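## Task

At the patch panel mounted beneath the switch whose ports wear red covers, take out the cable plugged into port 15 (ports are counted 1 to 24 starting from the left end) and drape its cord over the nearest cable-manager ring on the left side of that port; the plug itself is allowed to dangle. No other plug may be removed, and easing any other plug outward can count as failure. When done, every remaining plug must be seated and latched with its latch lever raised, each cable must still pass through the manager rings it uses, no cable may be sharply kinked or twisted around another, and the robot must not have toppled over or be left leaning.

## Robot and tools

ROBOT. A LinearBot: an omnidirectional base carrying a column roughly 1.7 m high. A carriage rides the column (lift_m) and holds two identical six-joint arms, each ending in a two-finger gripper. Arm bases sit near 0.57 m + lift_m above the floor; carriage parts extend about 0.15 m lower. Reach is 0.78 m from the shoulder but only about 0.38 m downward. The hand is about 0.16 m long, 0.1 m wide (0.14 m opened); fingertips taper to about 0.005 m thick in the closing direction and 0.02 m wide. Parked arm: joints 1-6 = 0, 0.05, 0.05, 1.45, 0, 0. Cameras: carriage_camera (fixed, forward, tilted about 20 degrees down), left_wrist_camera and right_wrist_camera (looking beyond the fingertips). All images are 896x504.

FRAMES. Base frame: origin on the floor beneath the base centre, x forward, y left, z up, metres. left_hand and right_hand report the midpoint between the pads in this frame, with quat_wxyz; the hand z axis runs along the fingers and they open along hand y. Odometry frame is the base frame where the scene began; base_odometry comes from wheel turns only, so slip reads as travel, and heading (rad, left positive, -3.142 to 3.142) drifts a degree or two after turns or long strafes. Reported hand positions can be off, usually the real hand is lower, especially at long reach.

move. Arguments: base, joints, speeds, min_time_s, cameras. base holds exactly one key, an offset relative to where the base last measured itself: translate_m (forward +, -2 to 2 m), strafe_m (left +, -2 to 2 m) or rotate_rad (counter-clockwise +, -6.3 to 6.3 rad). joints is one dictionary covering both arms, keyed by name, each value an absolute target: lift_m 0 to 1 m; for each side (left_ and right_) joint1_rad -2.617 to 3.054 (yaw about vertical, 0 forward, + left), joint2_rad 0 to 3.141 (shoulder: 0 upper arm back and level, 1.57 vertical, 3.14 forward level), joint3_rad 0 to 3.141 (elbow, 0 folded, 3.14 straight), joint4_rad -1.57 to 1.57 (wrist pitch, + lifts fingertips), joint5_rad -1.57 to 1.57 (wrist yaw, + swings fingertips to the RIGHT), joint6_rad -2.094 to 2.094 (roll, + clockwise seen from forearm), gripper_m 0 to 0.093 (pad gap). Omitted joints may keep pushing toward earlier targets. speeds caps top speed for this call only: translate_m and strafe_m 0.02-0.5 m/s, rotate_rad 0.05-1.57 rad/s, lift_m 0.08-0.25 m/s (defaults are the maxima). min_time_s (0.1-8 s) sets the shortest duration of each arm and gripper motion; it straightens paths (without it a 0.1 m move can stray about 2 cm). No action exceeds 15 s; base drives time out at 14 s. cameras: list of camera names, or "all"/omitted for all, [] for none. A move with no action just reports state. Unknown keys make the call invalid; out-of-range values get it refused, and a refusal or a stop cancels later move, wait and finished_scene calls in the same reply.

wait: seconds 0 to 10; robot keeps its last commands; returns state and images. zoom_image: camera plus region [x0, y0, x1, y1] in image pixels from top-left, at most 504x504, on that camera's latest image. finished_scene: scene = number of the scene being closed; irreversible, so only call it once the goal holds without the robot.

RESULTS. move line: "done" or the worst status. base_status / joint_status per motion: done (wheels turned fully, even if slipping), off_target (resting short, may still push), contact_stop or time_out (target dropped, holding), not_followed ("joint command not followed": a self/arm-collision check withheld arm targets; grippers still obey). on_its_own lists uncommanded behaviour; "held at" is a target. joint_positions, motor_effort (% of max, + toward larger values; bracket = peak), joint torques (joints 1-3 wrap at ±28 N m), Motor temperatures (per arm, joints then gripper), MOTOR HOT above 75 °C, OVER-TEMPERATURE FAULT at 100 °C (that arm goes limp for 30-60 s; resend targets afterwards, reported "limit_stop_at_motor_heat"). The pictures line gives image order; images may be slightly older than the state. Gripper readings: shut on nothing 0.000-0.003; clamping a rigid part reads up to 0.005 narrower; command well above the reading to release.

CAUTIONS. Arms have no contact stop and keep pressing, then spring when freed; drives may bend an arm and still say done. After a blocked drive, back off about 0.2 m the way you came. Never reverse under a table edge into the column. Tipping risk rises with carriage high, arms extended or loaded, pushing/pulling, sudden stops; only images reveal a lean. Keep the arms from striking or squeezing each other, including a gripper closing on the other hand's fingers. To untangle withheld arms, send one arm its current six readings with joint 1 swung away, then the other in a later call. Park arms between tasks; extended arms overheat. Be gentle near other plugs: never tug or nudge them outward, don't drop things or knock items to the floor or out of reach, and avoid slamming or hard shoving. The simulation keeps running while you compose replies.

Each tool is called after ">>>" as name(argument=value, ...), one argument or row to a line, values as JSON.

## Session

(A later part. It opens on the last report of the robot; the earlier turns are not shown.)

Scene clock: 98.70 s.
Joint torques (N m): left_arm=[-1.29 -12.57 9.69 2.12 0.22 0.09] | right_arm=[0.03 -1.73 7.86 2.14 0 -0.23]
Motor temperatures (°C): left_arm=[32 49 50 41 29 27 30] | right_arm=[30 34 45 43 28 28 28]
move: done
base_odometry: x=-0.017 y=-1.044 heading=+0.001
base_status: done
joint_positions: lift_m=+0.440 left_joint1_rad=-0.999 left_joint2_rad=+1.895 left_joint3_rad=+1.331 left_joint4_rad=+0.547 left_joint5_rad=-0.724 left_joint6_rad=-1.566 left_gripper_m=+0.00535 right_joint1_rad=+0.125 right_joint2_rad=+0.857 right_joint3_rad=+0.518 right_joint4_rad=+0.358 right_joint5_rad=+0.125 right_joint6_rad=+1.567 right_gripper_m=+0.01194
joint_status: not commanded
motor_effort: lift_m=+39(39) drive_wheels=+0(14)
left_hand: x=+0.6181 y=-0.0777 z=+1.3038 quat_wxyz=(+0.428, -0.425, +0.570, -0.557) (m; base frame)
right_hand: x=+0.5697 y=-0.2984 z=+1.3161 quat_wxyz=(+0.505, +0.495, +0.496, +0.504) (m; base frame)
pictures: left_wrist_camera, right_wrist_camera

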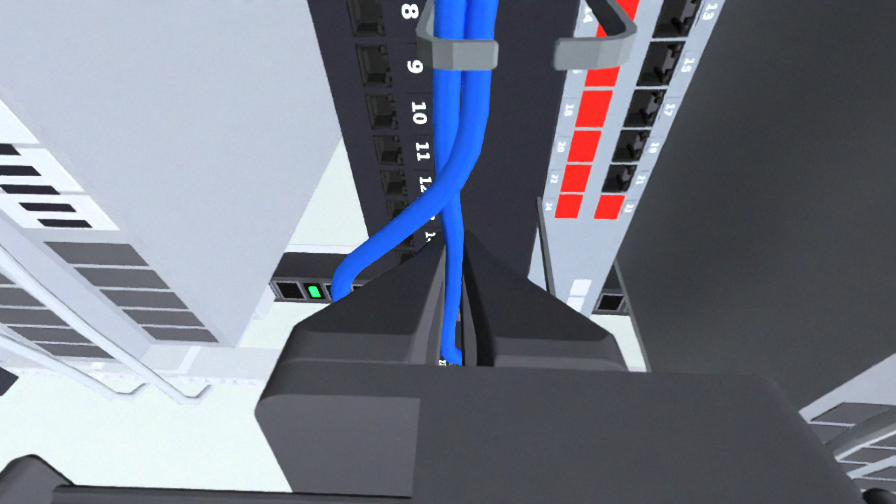

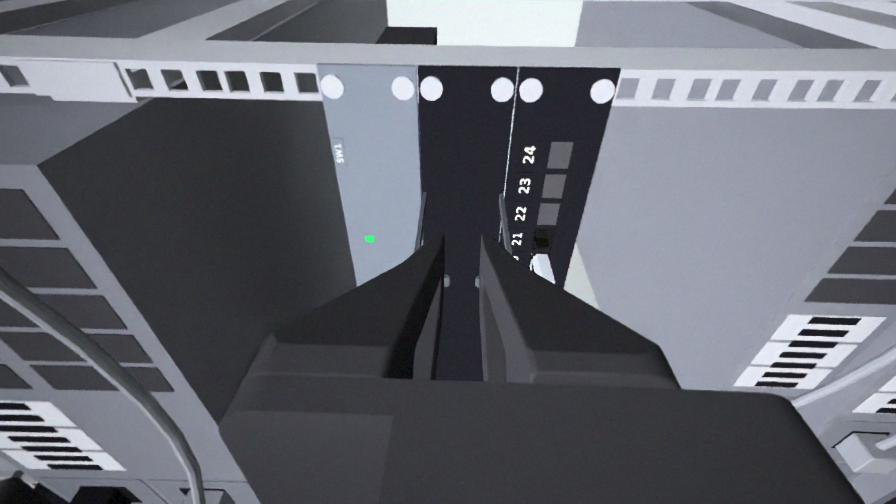

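>>> move(
  base={"translate_m":-0.03},
  speeds={"translate_m":0.04},
  cameras=[],
)

>>> move(
  joints={"right_joint1_rad":0.216,"right_joint2_rad":1.01,"right_joint3_rad":0.566,"right_joint4_rad":0.444,"right_joint5_rad":-0.084,"right_gripper_m":0.02},
  min_time_s=1.2,
  cameras=["left_wrist_camera","right_wrist_camera"],
)

Scene clock: 100.47 s.
Joint torques (N m): left_arm=[-2.22 -12.62 9.47 1.93 0.21 0.08] | right_arm=[0.02 -1.76 7.83 2.15 0 -0.23]
move: done
base_odometry: x=-0.047 y=-1.044 heading=+0.001
base_status: done
joint_positions: lift_m=+0.440 left_joint1_rad=-0.989 left_joint2_rad=+1.895 left_joint3_rad=+1.331 left_joint4_rad=+0.557 left_joint5_rad=-0.720 left_joint6_rad=-1.566 left_gripper_m=+0.00532 right_joint1_rad=+0.125 right_joint2_rad=+0.857 right_joint3_rad=+0.518 right_joint4_rad=+0.357 right_joint5_rad=+0.125 right_joint6_rad=+1.567 right_gripper_m=+0.01194
joint_status: not commanded
motor_effort: lift_m=+39(39) drive_wheels=+1(11)
left_hand: x=+0.6220 y=-0.0743 z=+1.3058 quat_wxyz=(+0.430, -0.427, +0.566, -0.559) (m; base frame)
right_hand: x=+0.5697 y=-0.2984 z=+1.3159 quat_wxyz=(+0.505, +0.495, +0.496, +0.504) (m; base frame)
pictures: none
No camera images: "cameras" was empty.

Scene clock: 101.97 s.
Joint torques (N m): left_arm=[-2.22 -12.62 9.65 1.98 0.17 0.12] | right_arm=[0.84 -2.07 10.63 2.33 -0.08 -0.23]
move: done
base_odometry: x=-0.047 y=-1.044 heading=+0.001
base_status: not commanded
joint_positions: lift_m=+0.440 left_joint1_rad=-0.989 left_joint2_rad=+1.895 left_joint3_rad=+1.331 left_joint4_rad=+0.557 left_joint5_rad=-0.720 left_joint6_rad=-1.566 left_gripper_m=+0.00532 right_joint1_rad=+0.209 right_joint2_rad=+1.002 right_joint3_rad=+0.539 right_joint4_rad=+0.440 right_joint5_rad=-0.073 right_joint6_rad=+1.567 right_gripper_m=+0.01990
joint_status: all done
motor_effort: lift_m=+38(39) drive_wheels=+1(3)
left_hand: x=+0.6220 y=-0.0743 z=+1.3058 quat_wxyz=(+0.430, -0.427, +0.566, -0.559) (m; base frame)
right_hand: x=+0.5855 y=-0.2308 z=+1.2979 quat_wxyz=(+0.420, +0.429, +0.572, +0.558) (m; base frame)
pictures: left_wrist_camera, right_wrist_camera

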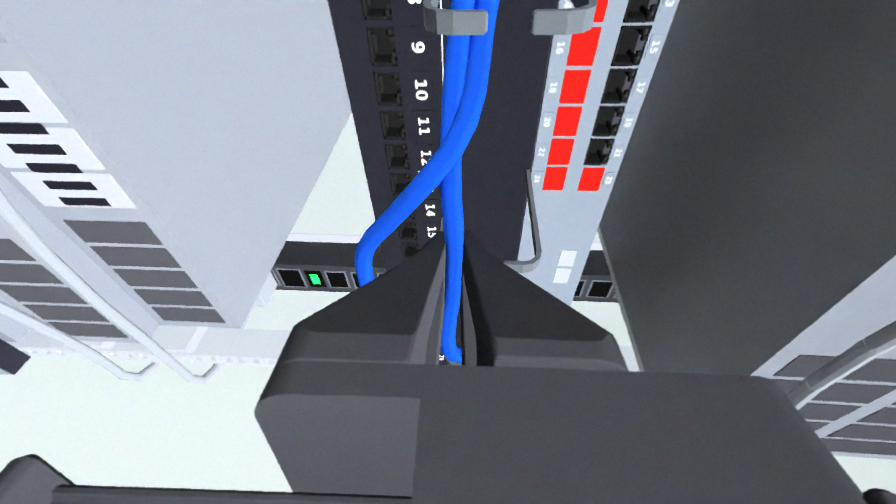

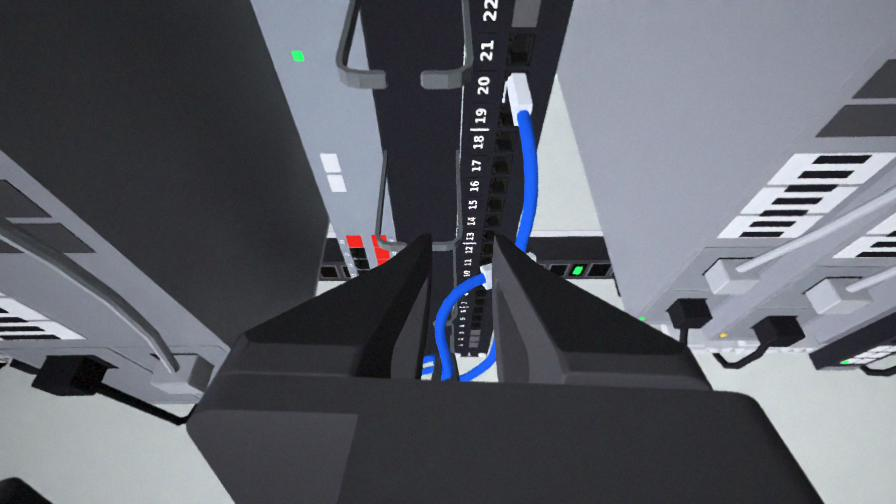

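>>> move(
  joints={"right_joint1_rad":0.671,"right_joint2_rad":1.197,"right_joint3_rad":0.662,"right_joint4_rad":0.535,"right_joint5_rad":0.371},
  min_time_s=2,
  cameras=["left_wrist_camera","right_wrist_camera"],
)

>>> zoom_image(
  camera="right_wrist_camera",
  region=[380, 180, 560, 380],
)

Scene clock: 108.83 s.
Joint torques (N m): left_arm=[-2.19 -12.63 9.44 1.99 0.2 0.06] | right_arm=[0.84 -3.29 10.35 2.22 0.11 -0.23]
move: done
base_odometry: x=-0.047 y=-1.044 heading=+0.001
base_status: not commanded
joint_positions: lift_m=+0.440 left_joint1_rad=-0.989 left_joint2_rad=+1.895 left_joint3_rad=+1.331 left_joint4_rad=+0.557 left_joint5_rad=-0.720 left_joint6_rad=-1.566 left_gripper_m=+0.00532 right_joint1_rad=+0.664 right_joint2_rad=+1.187 right_joint3_rad=+0.635 right_joint4_rad=+0.531 right_joint5_rad=+0.360 right_joint6_rad=+1.567 right_gripper_m=+0.01990
joint_status: all done
motor_effort: lift_m=+39(39) drive_wheels=+2(3)
left_hand: x=+0.6220 y=-0.0743 z=+1.3058 quat_wxyz=(+0.430, -0.427, +0.566, -0.559) (m; base frame)
right_hand: x=+0.5762 y=-0.1233 z=+1.2997 quat_wxyz=(+0.417, +0.419, +0.578, +0.562) (m; base frame)
pictures: left_wrist_camera, right_wrist_camera

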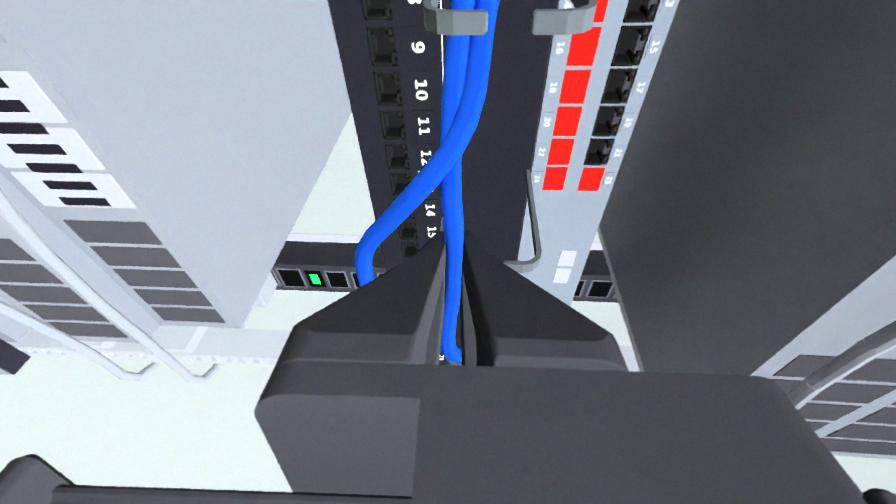

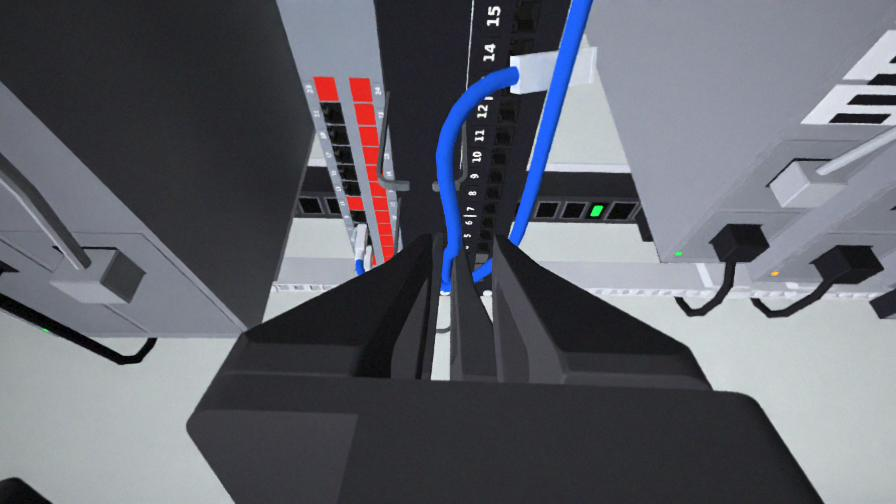

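Scaled by 2.520 from the camera's 896x504 image, which has a finer 1280x720 frame.

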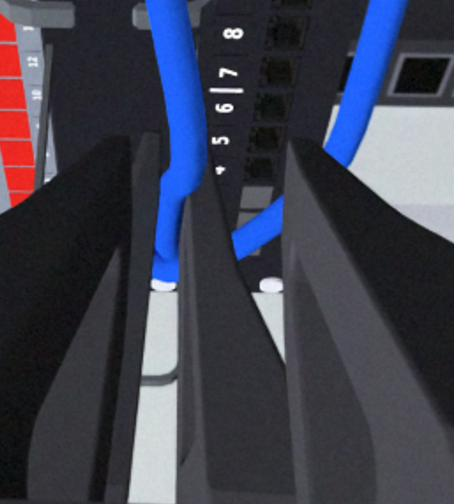

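>>> move(
  joints={"right_joint1_rad":0.55,"right_joint2_rad":1.234,"right_joint3_rad":0.724,"right_joint4_rad":0.525,"right_joint5_rad":0.25},
  min_time_s=1.5,
  cameras=["right_wrist_camera"],
)

>>> zoom_image(
  camera="right_wrist_camera",
  region=[380, 120, 560, 320],
)

Scene clock: 112.87 s.
Joint torques (N m): left_arm=[-2.24 -12.68 9.63 1.96 0.21 0.08] | right_arm=[-0.47 -3.64 10.43 2.16 -0.07 -0.23]
move: done
base_odometry: x=-0.047 y=-1.044 heading=+0.001
base_status: not commanded
joint_positions: lift_m=+0.440 left_joint1_rad=-0.989 left_joint2_rad=+1.895 left_joint3_rad=+1.331 left_joint4_rad=+0.557 left_joint5_rad=-0.720 left_joint6_rad=-1.566 left_gripper_m=+0.00531 right_joint1_rad=+0.557 right_joint2_rad=+1.223 right_joint3_rad=+0.697 right_joint4_rad=+0.532 right_joint5_rad=+0.260 right_joint6_rad=+1.567 right_gripper_m=+0.01990
joint_status: all done
motor_effort: lift_m=+39(39) drive_wheels=+2(2)
left_hand: x=+0.6220 y=-0.0743 z=+1.3058 quat_wxyz=(+0.430, -0.427, +0.566, -0.559) (m; base frame)
right_hand: x=+0.6003 y=-0.1393 z=+1.3154 quat_wxyz=(+0.422, +0.419, +0.567, +0.570) (m; base frame)
pictures: right_wrist_camera

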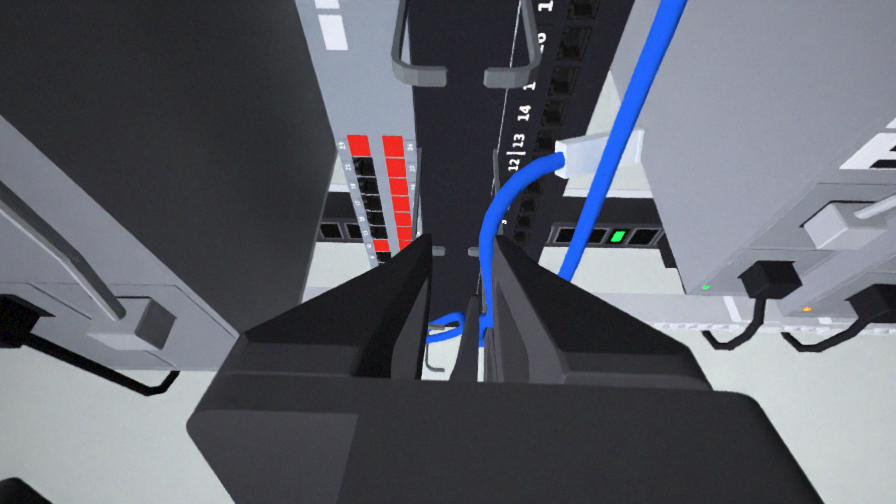

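Scaled by 2.520 from the camera's 896x504 image, which has a finer 1280x720 frame.

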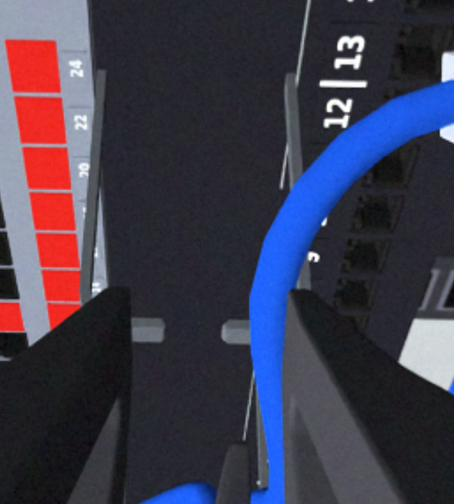

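>>> move(
  joints={"right_joint1_rad":0.54,"right_joint2_rad":1.332,"right_joint3_rad":0.735,"right_joint4_rad":0.6,"right_joint5_rad":0.24},
  min_time_s=1.5,
  cameras=["right_wrist_camera"],
)

>>> zoom_image(
  camera="right_wrist_camera",
  region=[380, 120, 560, 320],
)

Scene clock: 115.33 s.
Joint torques (N m): left_arm=[-2.14 -12.64 9.65 1.96 0.15 0.1] | right_arm=[-0.43 -4.25 10.21 2.26 -0.07 -0.23]
move: done
base_odometry: x=-0.047 y=-1.044 heading=+0.001
base_status: not commanded
joint_positions: lift_m=+0.440 left_joint1_rad=-0.989 left_joint2_rad=+1.895 left_joint3_rad=+1.331 left_joint4_rad=+0.557 left_joint5_rad=-0.720 left_joint6_rad=-1.566 left_gripper_m=+0.00531 right_joint1_rad=+0.547 right_joint2_rad=+1.320 right_joint3_rad=+0.709 right_joint4_rad=+0.597 right_joint5_rad=+0.250 right_joint6_rad=+1.567 right_gripper_m=+0.01990
joint_status: all done
motor_effort: lift_m=+39(39) drive_wheels=+1(2)
left_hand: x=+0.6220 y=-0.0743 z=+1.3058 quat_wxyz=(+0.430, -0.427, +0.566, -0.559) (m; base frame)
right_hand: x=+0.6166 y=-0.1327 z=+1.2983 quat_wxyz=(+0.420, +0.421, +0.573, +0.563) (m; base frame)
pictures: right_wrist_camera

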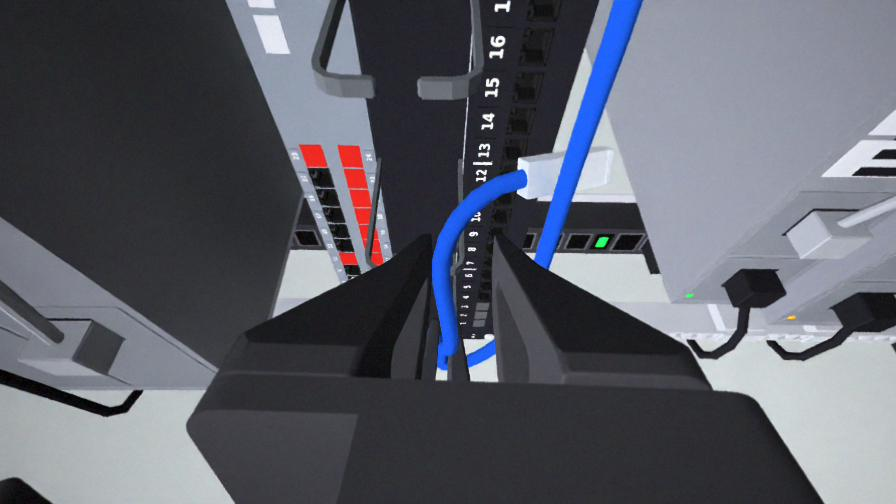

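Scaled by 2.520 from the camera's 896x504 image, which has a finer 1280x720 frame.

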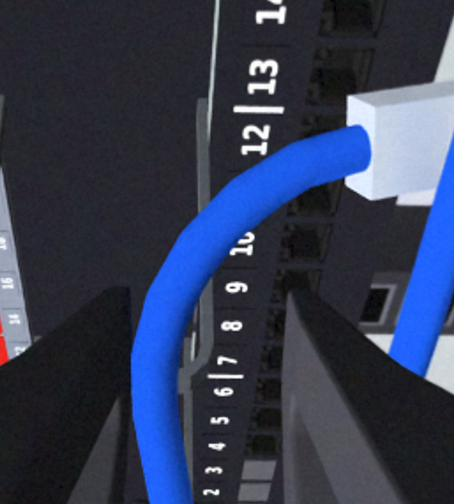

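>>> move(
  joints={"right_gripper_m":0.002},
  min_time_s=2,
  cameras=["right_wrist_camera"],
)

>>> zoom_image(
  camera="right_wrist_camera",
  region=[380, 120, 560, 320],
)

Scene clock: 117.90 s.
Joint torques (N m): left_arm=[-2.22 -12.68 9.44 1.97 0.17 0.09] | right_arm=[-0.43 -4.25 9.81 2.1 -0.06 -0.23]
move: done
base_odometry: x=-0.047 y=-1.044 heading=+0.001
base_status: not commanded
joint_positions: lift_m=+0.440 left_joint1_rad=-0.989 left_joint2_rad=+1.895 left_joint3_rad=+1.331 left_joint4_rad=+0.557 left_joint5_rad=-0.720 left_joint6_rad=-1.566 left_gripper_m=+0.00531 right_joint1_rad=+0.547 right_joint2_rad=+1.320 right_joint3_rad=+0.714 right_joint4_rad=+0.611 right_joint5_rad=+0.248 right_joint6_rad=+1.567 right_gripper_m=+0.00379
joint_status: all done
motor_effort: lift_m=+39(39) drive_wheels=+1(3)
left_hand: x=+0.6220 y=-0.0743 z=+1.3058 quat_wxyz=(+0.430, -0.427, +0.566, -0.559) (m; base frame)
right_hand: x=+0.6168 y=-0.1321 z=+1.3037 quat_wxyz=(+0.422, +0.418, +0.568, +0.570) (m; base frame)
pictures: right_wrist_camera

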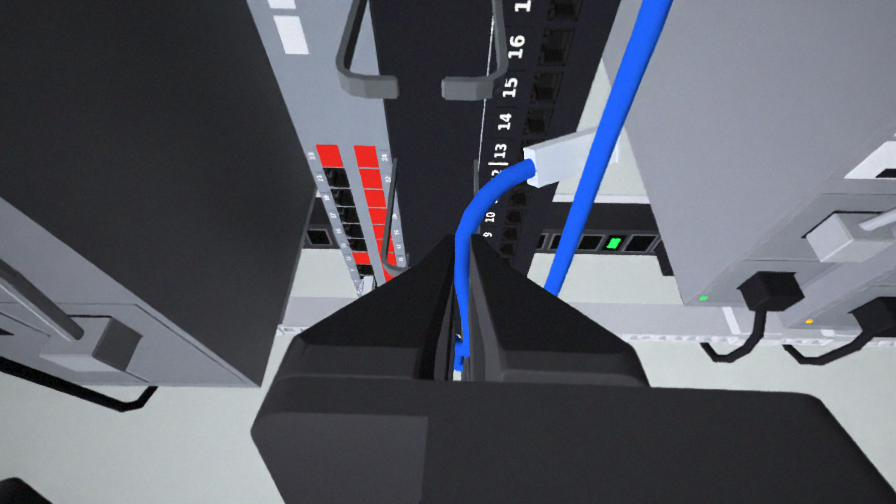

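Scaled by 2.520 from the camera's 896x504 image, which has a finer 1280x720 frame.

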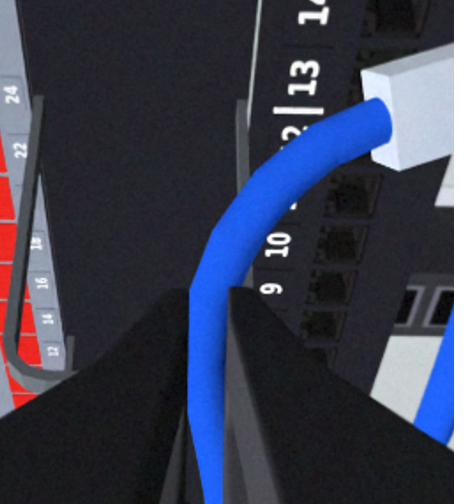

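>>> move(
  joints={"left_gripper_m":0.024},
  min_time_s=1,
  cameras=["left_wrist_camera"],
)

>>> move(
  joints={"left_joint1_rad":-1.166,"left_joint2_rad":1.703,"left_joint3_rad":1.101,"left_joint4_rad":0.602,"left_joint5_rad":-0.866},
  min_time_s=2,
  cameras=["left_wrist_camera","right_wrist_camera"],
)

Scene clock: 119.70 s.
Joint torques (N m): left_arm=[-0.91 -12.6 9.69 1.96 0.18 0.13] | right_arm=[-0.43 -4.44 9.83 2.09 -0.05 -0.23]
move: done
base_odometry: x=-0.047 y=-1.044 heading=+0.001
base_status: not commanded
joint_positions: lift_m=+0.440 left_joint1_rad=-1.002 left_joint2_rad=+1.895 left_joint3_rad=+1.331 left_joint4_rad=+0.557 left_joint5_rad=-0.716 left_joint6_rad=-1.566 left_gripper_m=+0.02396 right_joint1_rad=+0.547 right_joint2_rad=+1.322 right_joint3_rad=+0.714 right_joint4_rad=+0.612 right_joint5_rad=+0.247 right_joint6_rad=+1.567 right_gripper_m=+0.00378
joint_status: all done
motor_effort: lift_m=+39(39) drive_wheels=+1(3)
left_hand: x=+0.6165 y=-0.0803 z=+1.3058 quat_wxyz=(+0.425, -0.422, +0.569, -0.563) (m; base frame)
right_hand: x=+0.6171 y=-0.1318 z=+1.3031 quat_wxyz=(+0.421, +0.418, +0.568, +0.570) (m; base frame)
pictures: left_wrist_camera

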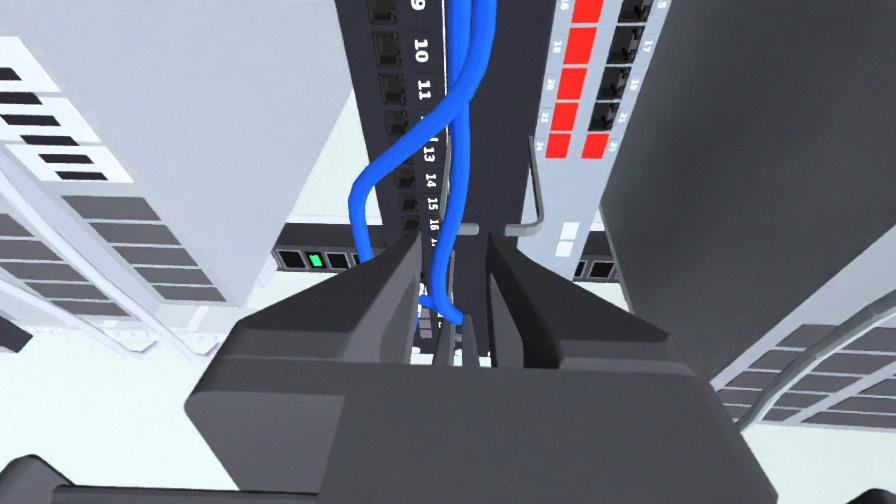

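Scene clock: 122.00 s.
Joint torques (N m): left_arm=[-1.09 -14.46 5.89 2.04 -0.07 0.09] | right_arm=[-0.43 -4.45 9.81 2.1 -0.05 -0.23]
move: done
base_odometry: x=-0.047 y=-1.044 heading=+0.001
base_status: not commanded
joint_positions: lift_m=+0.440 left_joint1_rad=-1.161 left_joint2_rad=+1.735 left_joint3_rad=+1.120 left_joint4_rad=+0.597 left_joint5_rad=-0.856 left_joint6_rad=-1.566 left_gripper_m=+0.02396 right_joint1_rad=+0.547 right_joint2_rad=+1.322 right_joint3_rad=+0.714 right_joint4_rad=+0.612 right_joint5_rad=+0.247 right_joint6_rad=+1.567 right_gripper_m=+0.00378
joint_status: all done
motor_effort: lift_m=+39(39) drive_wheels=+1(3)
left_hand: x=+0.5393 y=-0.0727 z=+1.3020 quat_wxyz=(+0.421, -0.416, +0.577, -0.563) (m; base frame)
right_hand: x=+0.6171 y=-0.1318 z=+1.3031 quat_wxyz=(+0.421, +0.418, +0.568, +0.570) (m; base frame)
pictures: left_wrist_camera, right_wrist_camera

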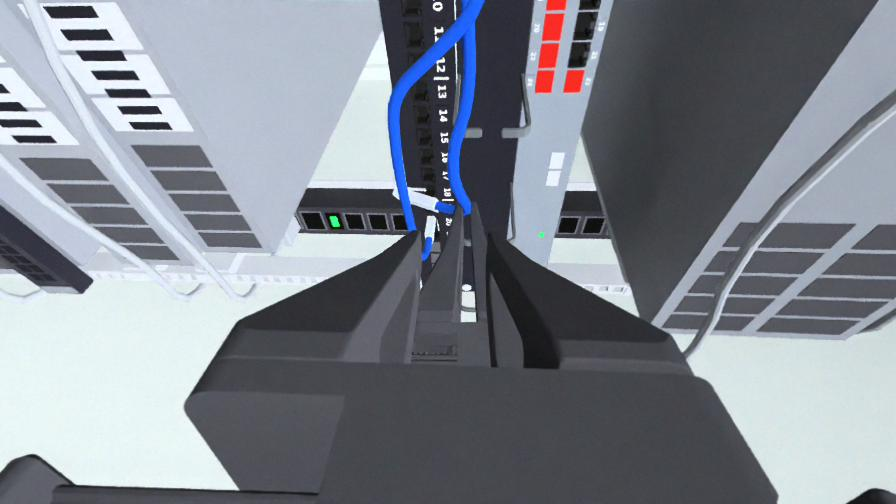

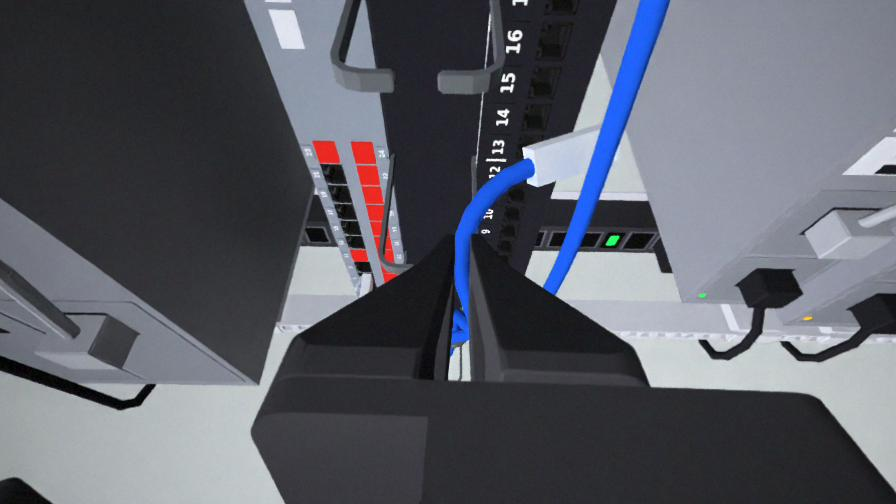

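>>> move(
  base={"translate_m":-0.015},
  speeds={"translate_m":0.04},
  cameras=[],
)

>>> move(
  joints={"lift_m":0.457},
  cameras=["left_wrist_camera","right_wrist_camera"],
)

>>> zoom_image(
  camera="left_wrist_camera",
  region=[400, 40, 580, 240],
)

Scene clock: 123.43 s.
Joint torques (N m): left_arm=[-0.55 -14.23 5.87 1.99 -0.06 0.1] | right_arm=[-0.43 -4.72 9.78 2.09 0.03 -0.23]
move: done
base_odometry: x=-0.062 y=-1.045 heading=+0.001
base_status: done
joint_positions: lift_m=+0.440 left_joint1_rad=-1.164 left_joint2_rad=+1.731 left_joint3_rad=+1.120 left_joint4_rad=+0.599 left_joint5_rad=-0.859 left_joint6_rad=-1.566 left_gripper_m=+0.02396 right_joint1_rad=+0.547 right_joint2_rad=+1.324 right_joint3_rad=+0.714 right_joint4_rad=+0.612 right_joint5_rad=+0.240 right_joint6_rad=+1.567 right_gripper_m=+0.00377
joint_status: not commanded
motor_effort: lift_m=+39(39) drive_wheels=+0(9)
left_hand: x=+0.5377 y=-0.0729 z=+1.3042 quat_wxyz=(+0.420, -0.416, +0.575, -0.565) (m; base frame)
right_hand: x=+0.6170 y=-0.1303 z=+1.3023 quat_wxyz=(+0.419, +0.416, +0.571, +0.570) (m; base frame)
pictures: none
No camera images: "cameras" was empty.

Scene clock: 124.00 s.
Joint torques (N m): left_arm=[-0.54 -12.71 6.3 1.89 -0.08 0.09] | right_arm=[-0.39 -5.15 8.96 2.11 0.03 -0.23]
move: done
base_odometry: x=-0.062 y=-1.045 heading=+0.001
base_status: not commanded
joint_positions: lift_m=+0.457 left_joint1_rad=-1.164 left_joint2_rad=+1.718 left_joint3_rad=+1.113 left_joint4_rad=+0.606 left_joint5_rad=-0.859 left_joint6_rad=-1.566 left_gripper_m=+0.02396 right_joint1_rad=+0.547 right_joint2_rad=+1.329 right_joint3_rad=+0.722 right_joint4_rad=+0.611 right_joint5_rad=+0.240 right_joint6_rad=+1.567 right_gripper_m=+0.00377
joint_status: all done
motor_effort: lift_m=+37(46) drive_wheels=-1(2)
left_hand: x=+0.5366 y=-0.0704 z=+1.3260 quat_wxyz=(+0.419, -0.417, +0.571, -0.570) (m; base frame)
right_hand: x=+0.6184 y=-0.1295 z=+1.3215 quat_wxyz=(+0.419, +0.416, +0.570, +0.571) (m; base frame)
pictures: left_wrist_camera, right_wrist_camera

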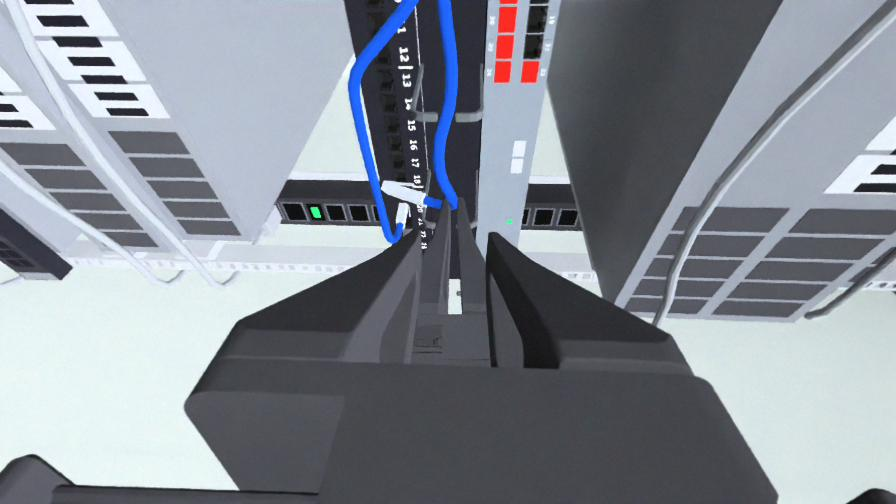

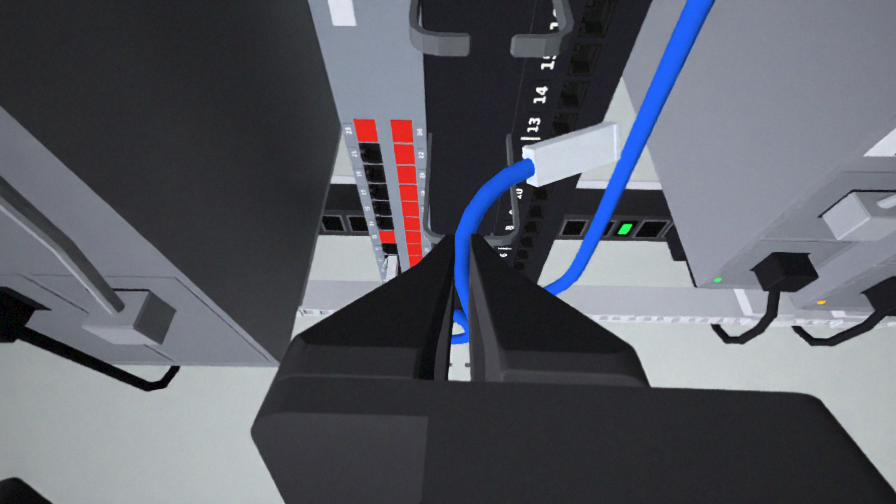

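Scaled by 2.520 from the camera's 896x504 image, which has a finer 1280x720 frame.

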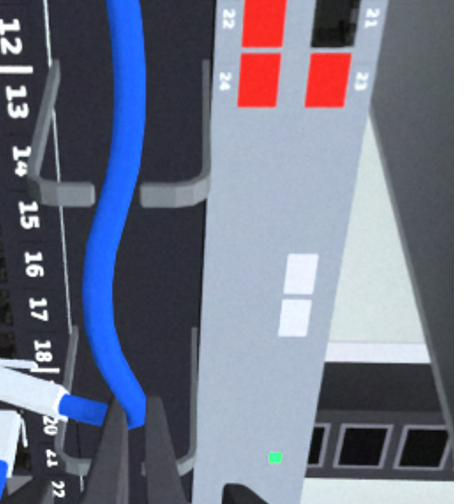

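>>> move(
  base={"translate_m":0.04},
  speeds={"translate_m":0.04},
  cameras=["left_wrist_camera","right_wrist_camera"],
)

>>> zoom_image(
  camera="left_wrist_camera",
  region=[370, 40, 550, 240],
)

>>> zoom_image(
  camera="right_wrist_camera",
  region=[370, 100, 570, 400],
)

Scene clock: 125.93 s.
Joint torques (N m): left_arm=[-0.75 -12.71 6.45 1.9 -0.08 0.07] | right_arm=[-0.29 -5.18 9.03 2.11 0.04 -0.23]
move: done
base_odometry: x=-0.022 y=-1.044 heading=+0.001
base_status: done
joint_positions: lift_m=+0.457 left_joint1_rad=-1.166 left_joint2_rad=+1.718 left_joint3_rad=+1.113 left_joint4_rad=+0.606 left_joint5_rad=-0.859 left_joint6_rad=-1.566 left_gripper_m=+0.02396 right_joint1_rad=+0.545 right_joint2_rad=+1.329 right_joint3_rad=+0.722 right_joint4_rad=+0.610 right_joint5_rad=+0.240 right_joint6_rad=+1.567 right_gripper_m=+0.00377
joint_status: not commanded
motor_effort: lift_m=+38(38) drive_wheels=-2(11)
left_hand: x=+0.5362 y=-0.0707 z=+1.3260 quat_wxyz=(+0.419, -0.417, +0.571, -0.570) (m; base frame)
right_hand: x=+0.6187 y=-0.1301 z=+1.3212 quat_wxyz=(+0.420, +0.417, +0.570, +0.571) (m; base frame)
pictures: left_wrist_camera, right_wrist_camera

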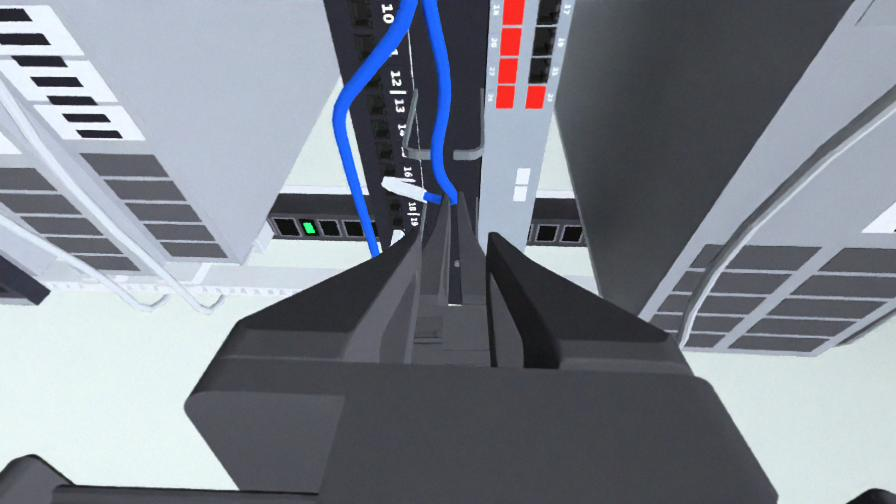

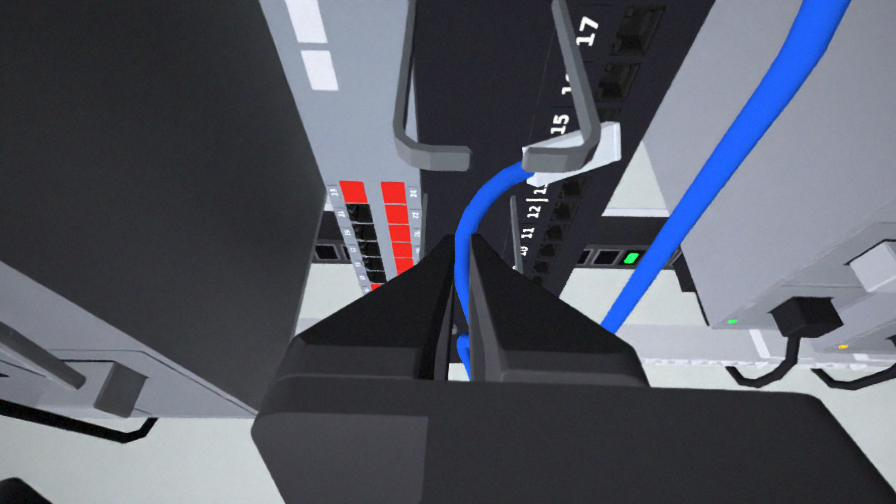

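Scaled by 2.520 from the camera's 896x504 image, which has a finer 1280x720 frame.

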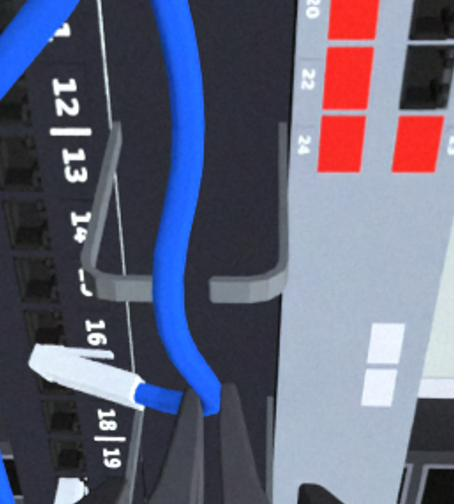

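Scaled by 1.680 from the camera's 896x504 image, which has a finer 1280x720 frame.

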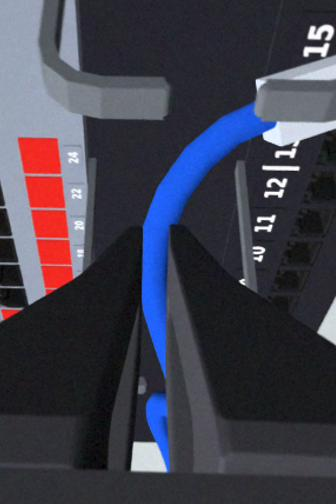

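>>> move(
  joints={"lift_m":0.462},
  cameras=[],
)

>>> move(
  base={"translate_m":0.02},
  speeds={"translate_m":0.03},
  cameras=["left_wrist_camera","right_wrist_camera"],
)

>>> zoom_image(
  camera="left_wrist_camera",
  region=[370, 60, 550, 260],
)

>>> zoom_image(
  camera="right_wrist_camera",
  region=[370, 100, 670, 400],
)

Scene clock: 126.70 s.
Joint torques (N m): left_arm=[-0.69 -12.45 6.34 1.87 -0.07 0.1] | right_arm=[-0.18 -5.24 8.99 2.14 0.02 -0.23]
move: done
base_odometry: x=-0.022 y=-1.045 heading=+0.001
base_status: not commanded
joint_positions: lift_m=+0.462 left_joint1_rad=-1.166 left_joint2_rad=+1.716 left_joint3_rad=+1.113 left_joint4_rad=+0.607 left_joint5_rad=-0.859 left_joint6_rad=-1.566 left_gripper_m=+0.02396 right_joint1_rad=+0.545 right_joint2_rad=+1.329 right_joint3_rad=+0.723 right_joint4_rad=+0.608 right_joint5_rad=+0.240 right_joint6_rad=+1.567 right_gripper_m=+0.00377
joint_status: all done
motor_effort: lift_m=+39(47) drive_wheels=-3(4)
left_hand: x=+0.5360 y=-0.0703 z=+1.3324 quat_wxyz=(+0.419, -0.417, +0.570, -0.571) (m; base frame)
right_hand: x=+0.6188 y=-0.1302 z=+1.3260 quat_wxyz=(+0.420, +0.417, +0.570, +0.570) (m; base frame)
pictures: none
No camera images: "cameras" was empty.

Scene clock: 127.80 s.
Joint torques (N m): left_arm=[-0.62 -12.27 6.35 1.91 -0.03 0.13] | right_arm=[-0.12 -5.31 8.99 2.17 0.03 -0.23]
move: done
base_odometry: x=-0.002 y=-1.044 heading=+0.001
base_status: done
joint_positions: lift_m=+0.462 left_joint1_rad=-1.166 left_joint2_rad=+1.716 left_joint3_rad=+1.113 left_joint4_rad=+0.607 left_joint5_rad=-0.859 left_joint6_rad=-1.566 left_gripper_m=+0.02396 right_joint1_rad=+0.543 right_joint2_rad=+1.329 right_joint3_rad=+0.723 right_joint4_rad=+0.606 right_joint5_rad=+0.240 right_joint6_rad=+1.567 right_gripper_m=+0.00377
joint_status: not commanded
motor_effort: lift_m=+39(39) drive_wheels=-3(10)
left_hand: x=+0.5359 y=-0.0703 z=+1.3323 quat_wxyz=(+0.419, -0.417, +0.570, -0.571) (m; base frame)
right_hand: x=+0.6191 y=-0.1309 z=+1.3256 quat_wxyz=(+0.420, +0.418, +0.570, +0.569) (m; base frame)
pictures: left_wrist_camera, right_wrist_camera

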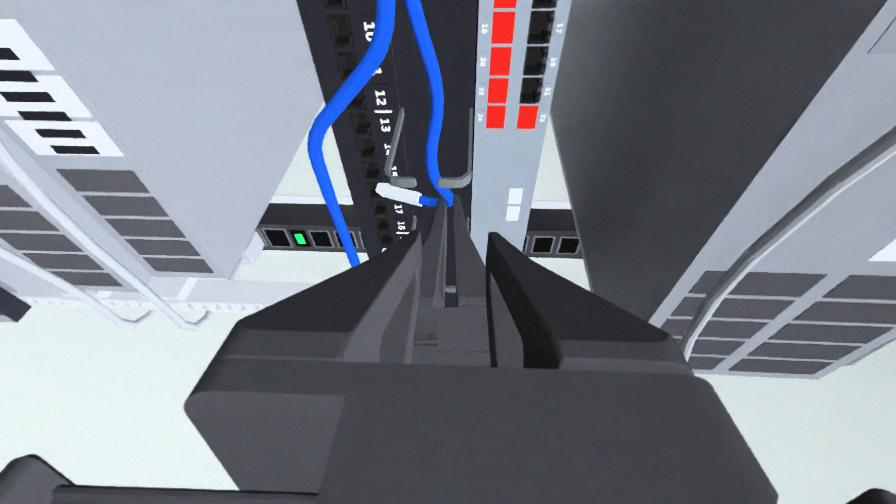

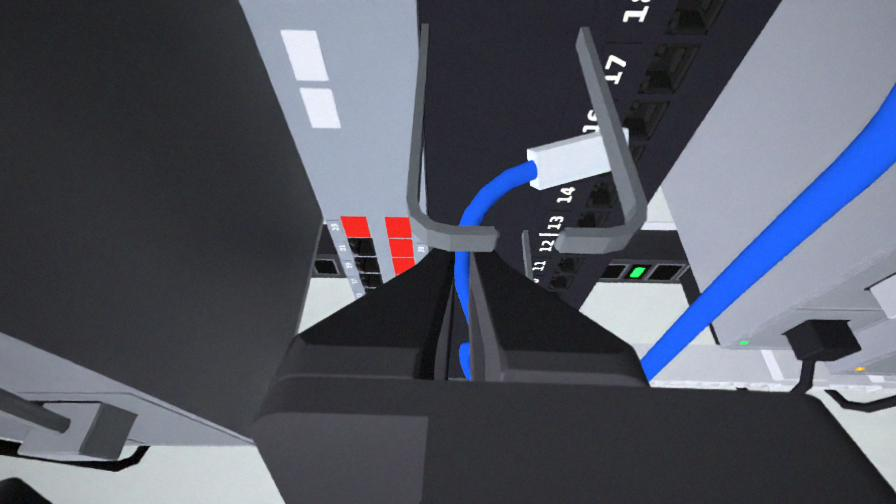

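Scaled by 2.520 from the camera's 896x504 image, which has a finer 1280x720 frame.

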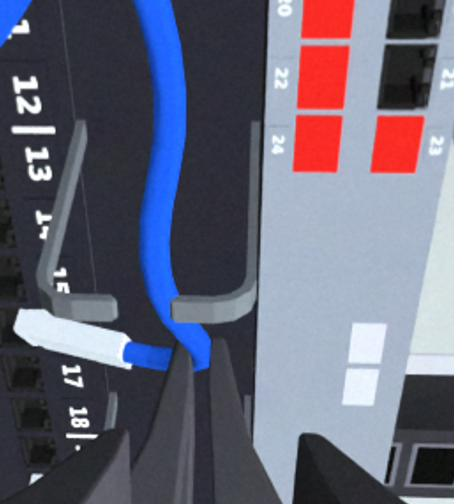

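Scaled by 1.680 from the camera's 896x504 image, which has a finer 1280x720 frame.

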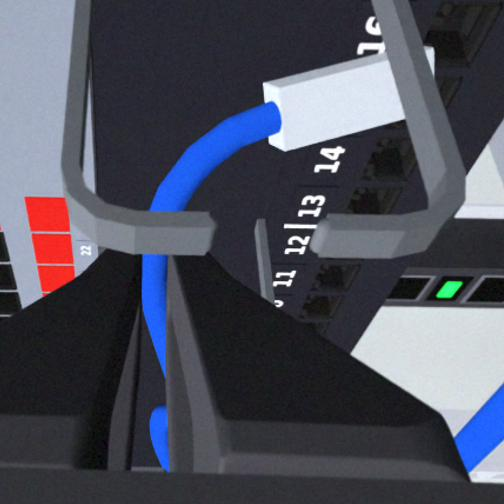

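>>> move(
  base={"translate_m":0.012},
  speeds={"translate_m":0.03},
  cameras=["left_wrist_camera"],
)

>>> zoom_image(
  camera="left_wrist_camera",
  region=[370, 60, 550, 260],
)

>>> move(
  joints={"lift_m":0.442},
  cameras=["left_wrist_camera","right_wrist_camera"],
)

>>> zoom_image(
  camera="left_wrist_camera",
  region=[370, 60, 570, 260],
)

>>> zoom_image(
  camera="right_wrist_camera",
  region=[370, 100, 670, 400],
)

Scene clock: 131.70 s.
Joint torques (N m): left_arm=[-0.62 -12.46 6.32 1.92 -0.01 0.09] | right_arm=[-0.13 -5.15 9.1 2.19 0.04 -0.23]
move: done
base_odometry: x=+0.009 y=-1.045 heading=+0.000
base_status: done
joint_positions: lift_m=+0.462 left_joint1_rad=-1.165 left_joint2_rad=+1.716 left_joint3_rad=+1.113 left_joint4_rad=+0.607 left_joint5_rad=-0.861 left_joint6_rad=-1.566 left_gripper_m=+0.02396 right_joint1_rad=+0.543 right_joint2_rad=+1.329 right_joint3_rad=+0.723 right_joint4_rad=+0.606 right_joint5_rad=+0.240 right_joint6_rad=+1.567 right_gripper_m=+0.00377
joint_status: not commanded
motor_effort: lift_m=+39(39) drive_wheels=-3(7)
left_hand: x=+0.5364 y=-0.0698 z=+1.3323 quat_wxyz=(+0.419, -0.418, +0.569, -0.571) (m; base frame)
right_hand: x=+0.6191 y=-0.1308 z=+1.3254 quat_wxyz=(+0.420, +0.418, +0.571, +0.569) (m; base frame)
pictures: left_wrist_camera

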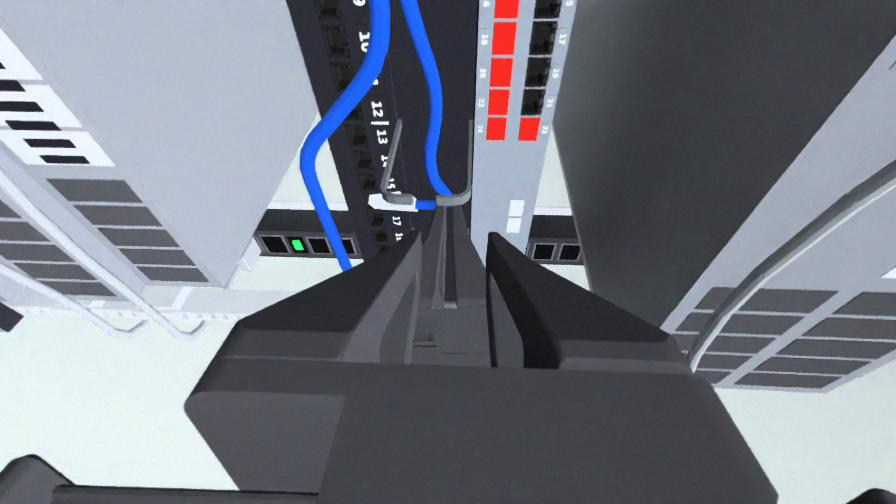

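Scaled by 2.520 from the camera's 896x504 image, which has a finer 1280x720 frame.

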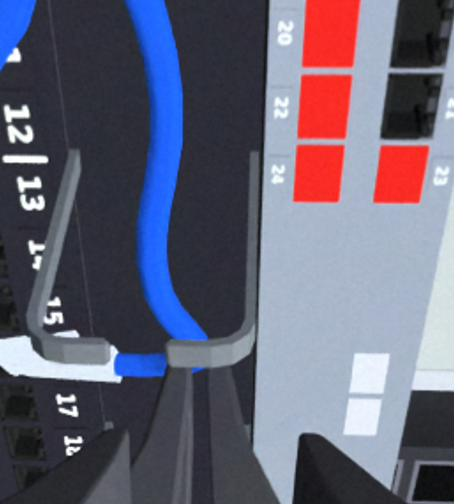

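Scene clock: 132.27 s.
Joint torques (N m): left_arm=[-0.66 -12.37 6.48 1.93 -0.04 0.11] | right_arm=[-0.24 -5.12 8.91 1.76 0.11 -0.23]
move: done
base_odometry: x=+0.009 y=-1.045 heading=+0.000
base_status: not commanded
joint_positions: lift_m=+0.442 left_joint1_rad=-1.165 left_joint2_rad=+1.716 left_joint3_rad=+1.112 left_joint4_rad=+0.603 left_joint5_rad=-0.861 left_joint6_rad=-1.566 left_gripper_m=+0.02396 right_joint1_rad=+0.545 right_joint2_rad=+1.329 right_joint3_rad=+0.724 right_joint4_rad=+0.640 right_joint5_rad=+0.230 right_joint6_rad=+1.567 right_gripper_m=+0.00376
joint_status: all done
motor_effort: lift_m=+39(39) drive_wheels=-3(4)
left_hand: x=+0.5363 y=-0.0697 z=+1.3109 quat_wxyz=(+0.420, -0.417, +0.571, -0.569) (m; base frame)
right_hand: x=+0.6182 y=-0.1288 z=+1.3142 quat_wxyz=(+0.421, +0.410, +0.561, +0.583) (m; base frame)
pictures: left_wrist_camera, right_wrist_camera

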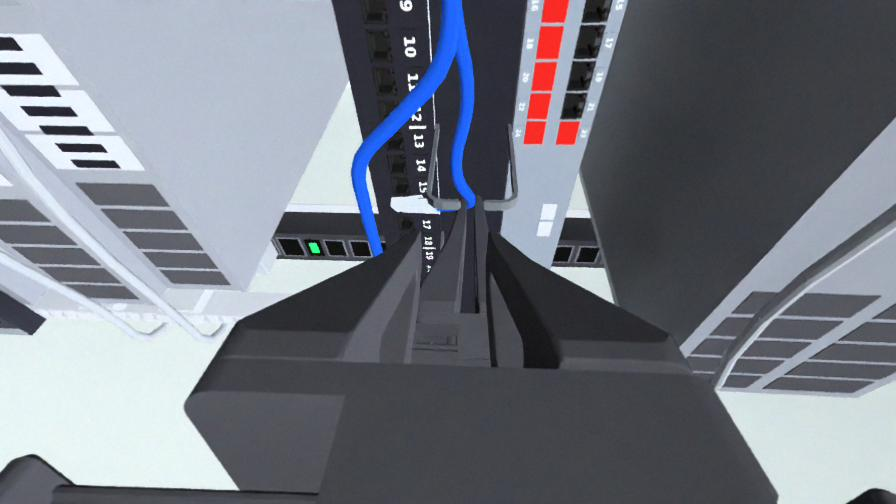

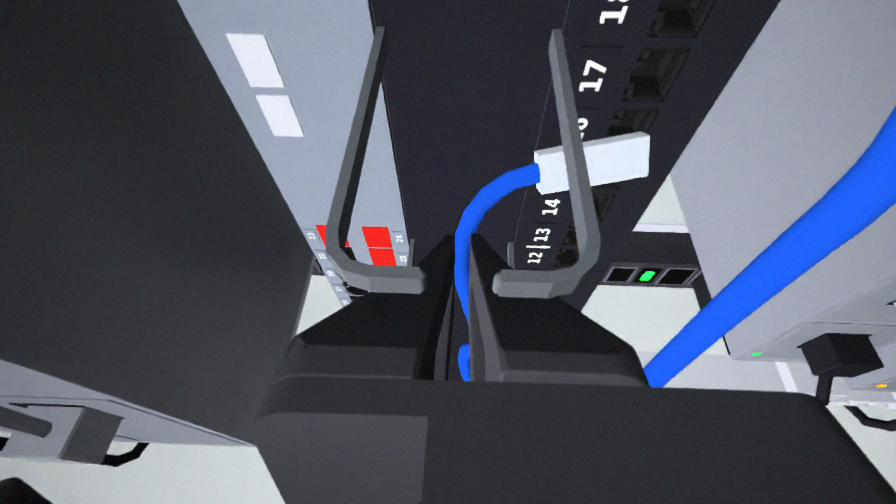

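Scaled by 2.520 from the camera's 896x504 image, which has a finer 1280x720 frame.

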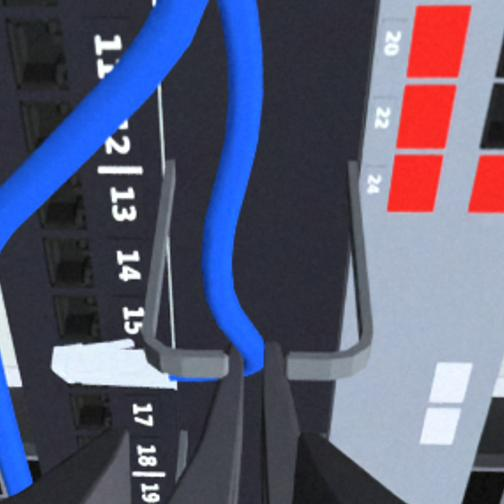

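Scaled by 1.680 from the camera's 896x504 image, which has a finer 1280x720 frame.

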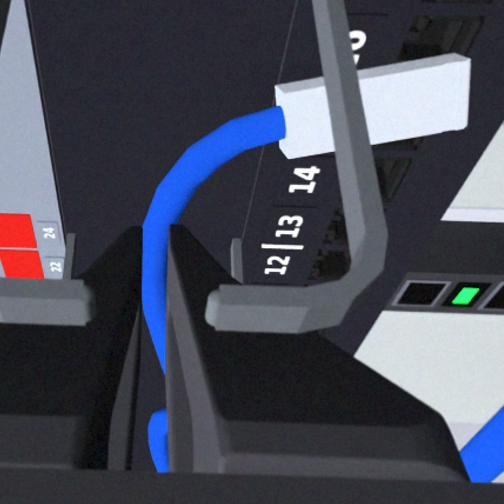

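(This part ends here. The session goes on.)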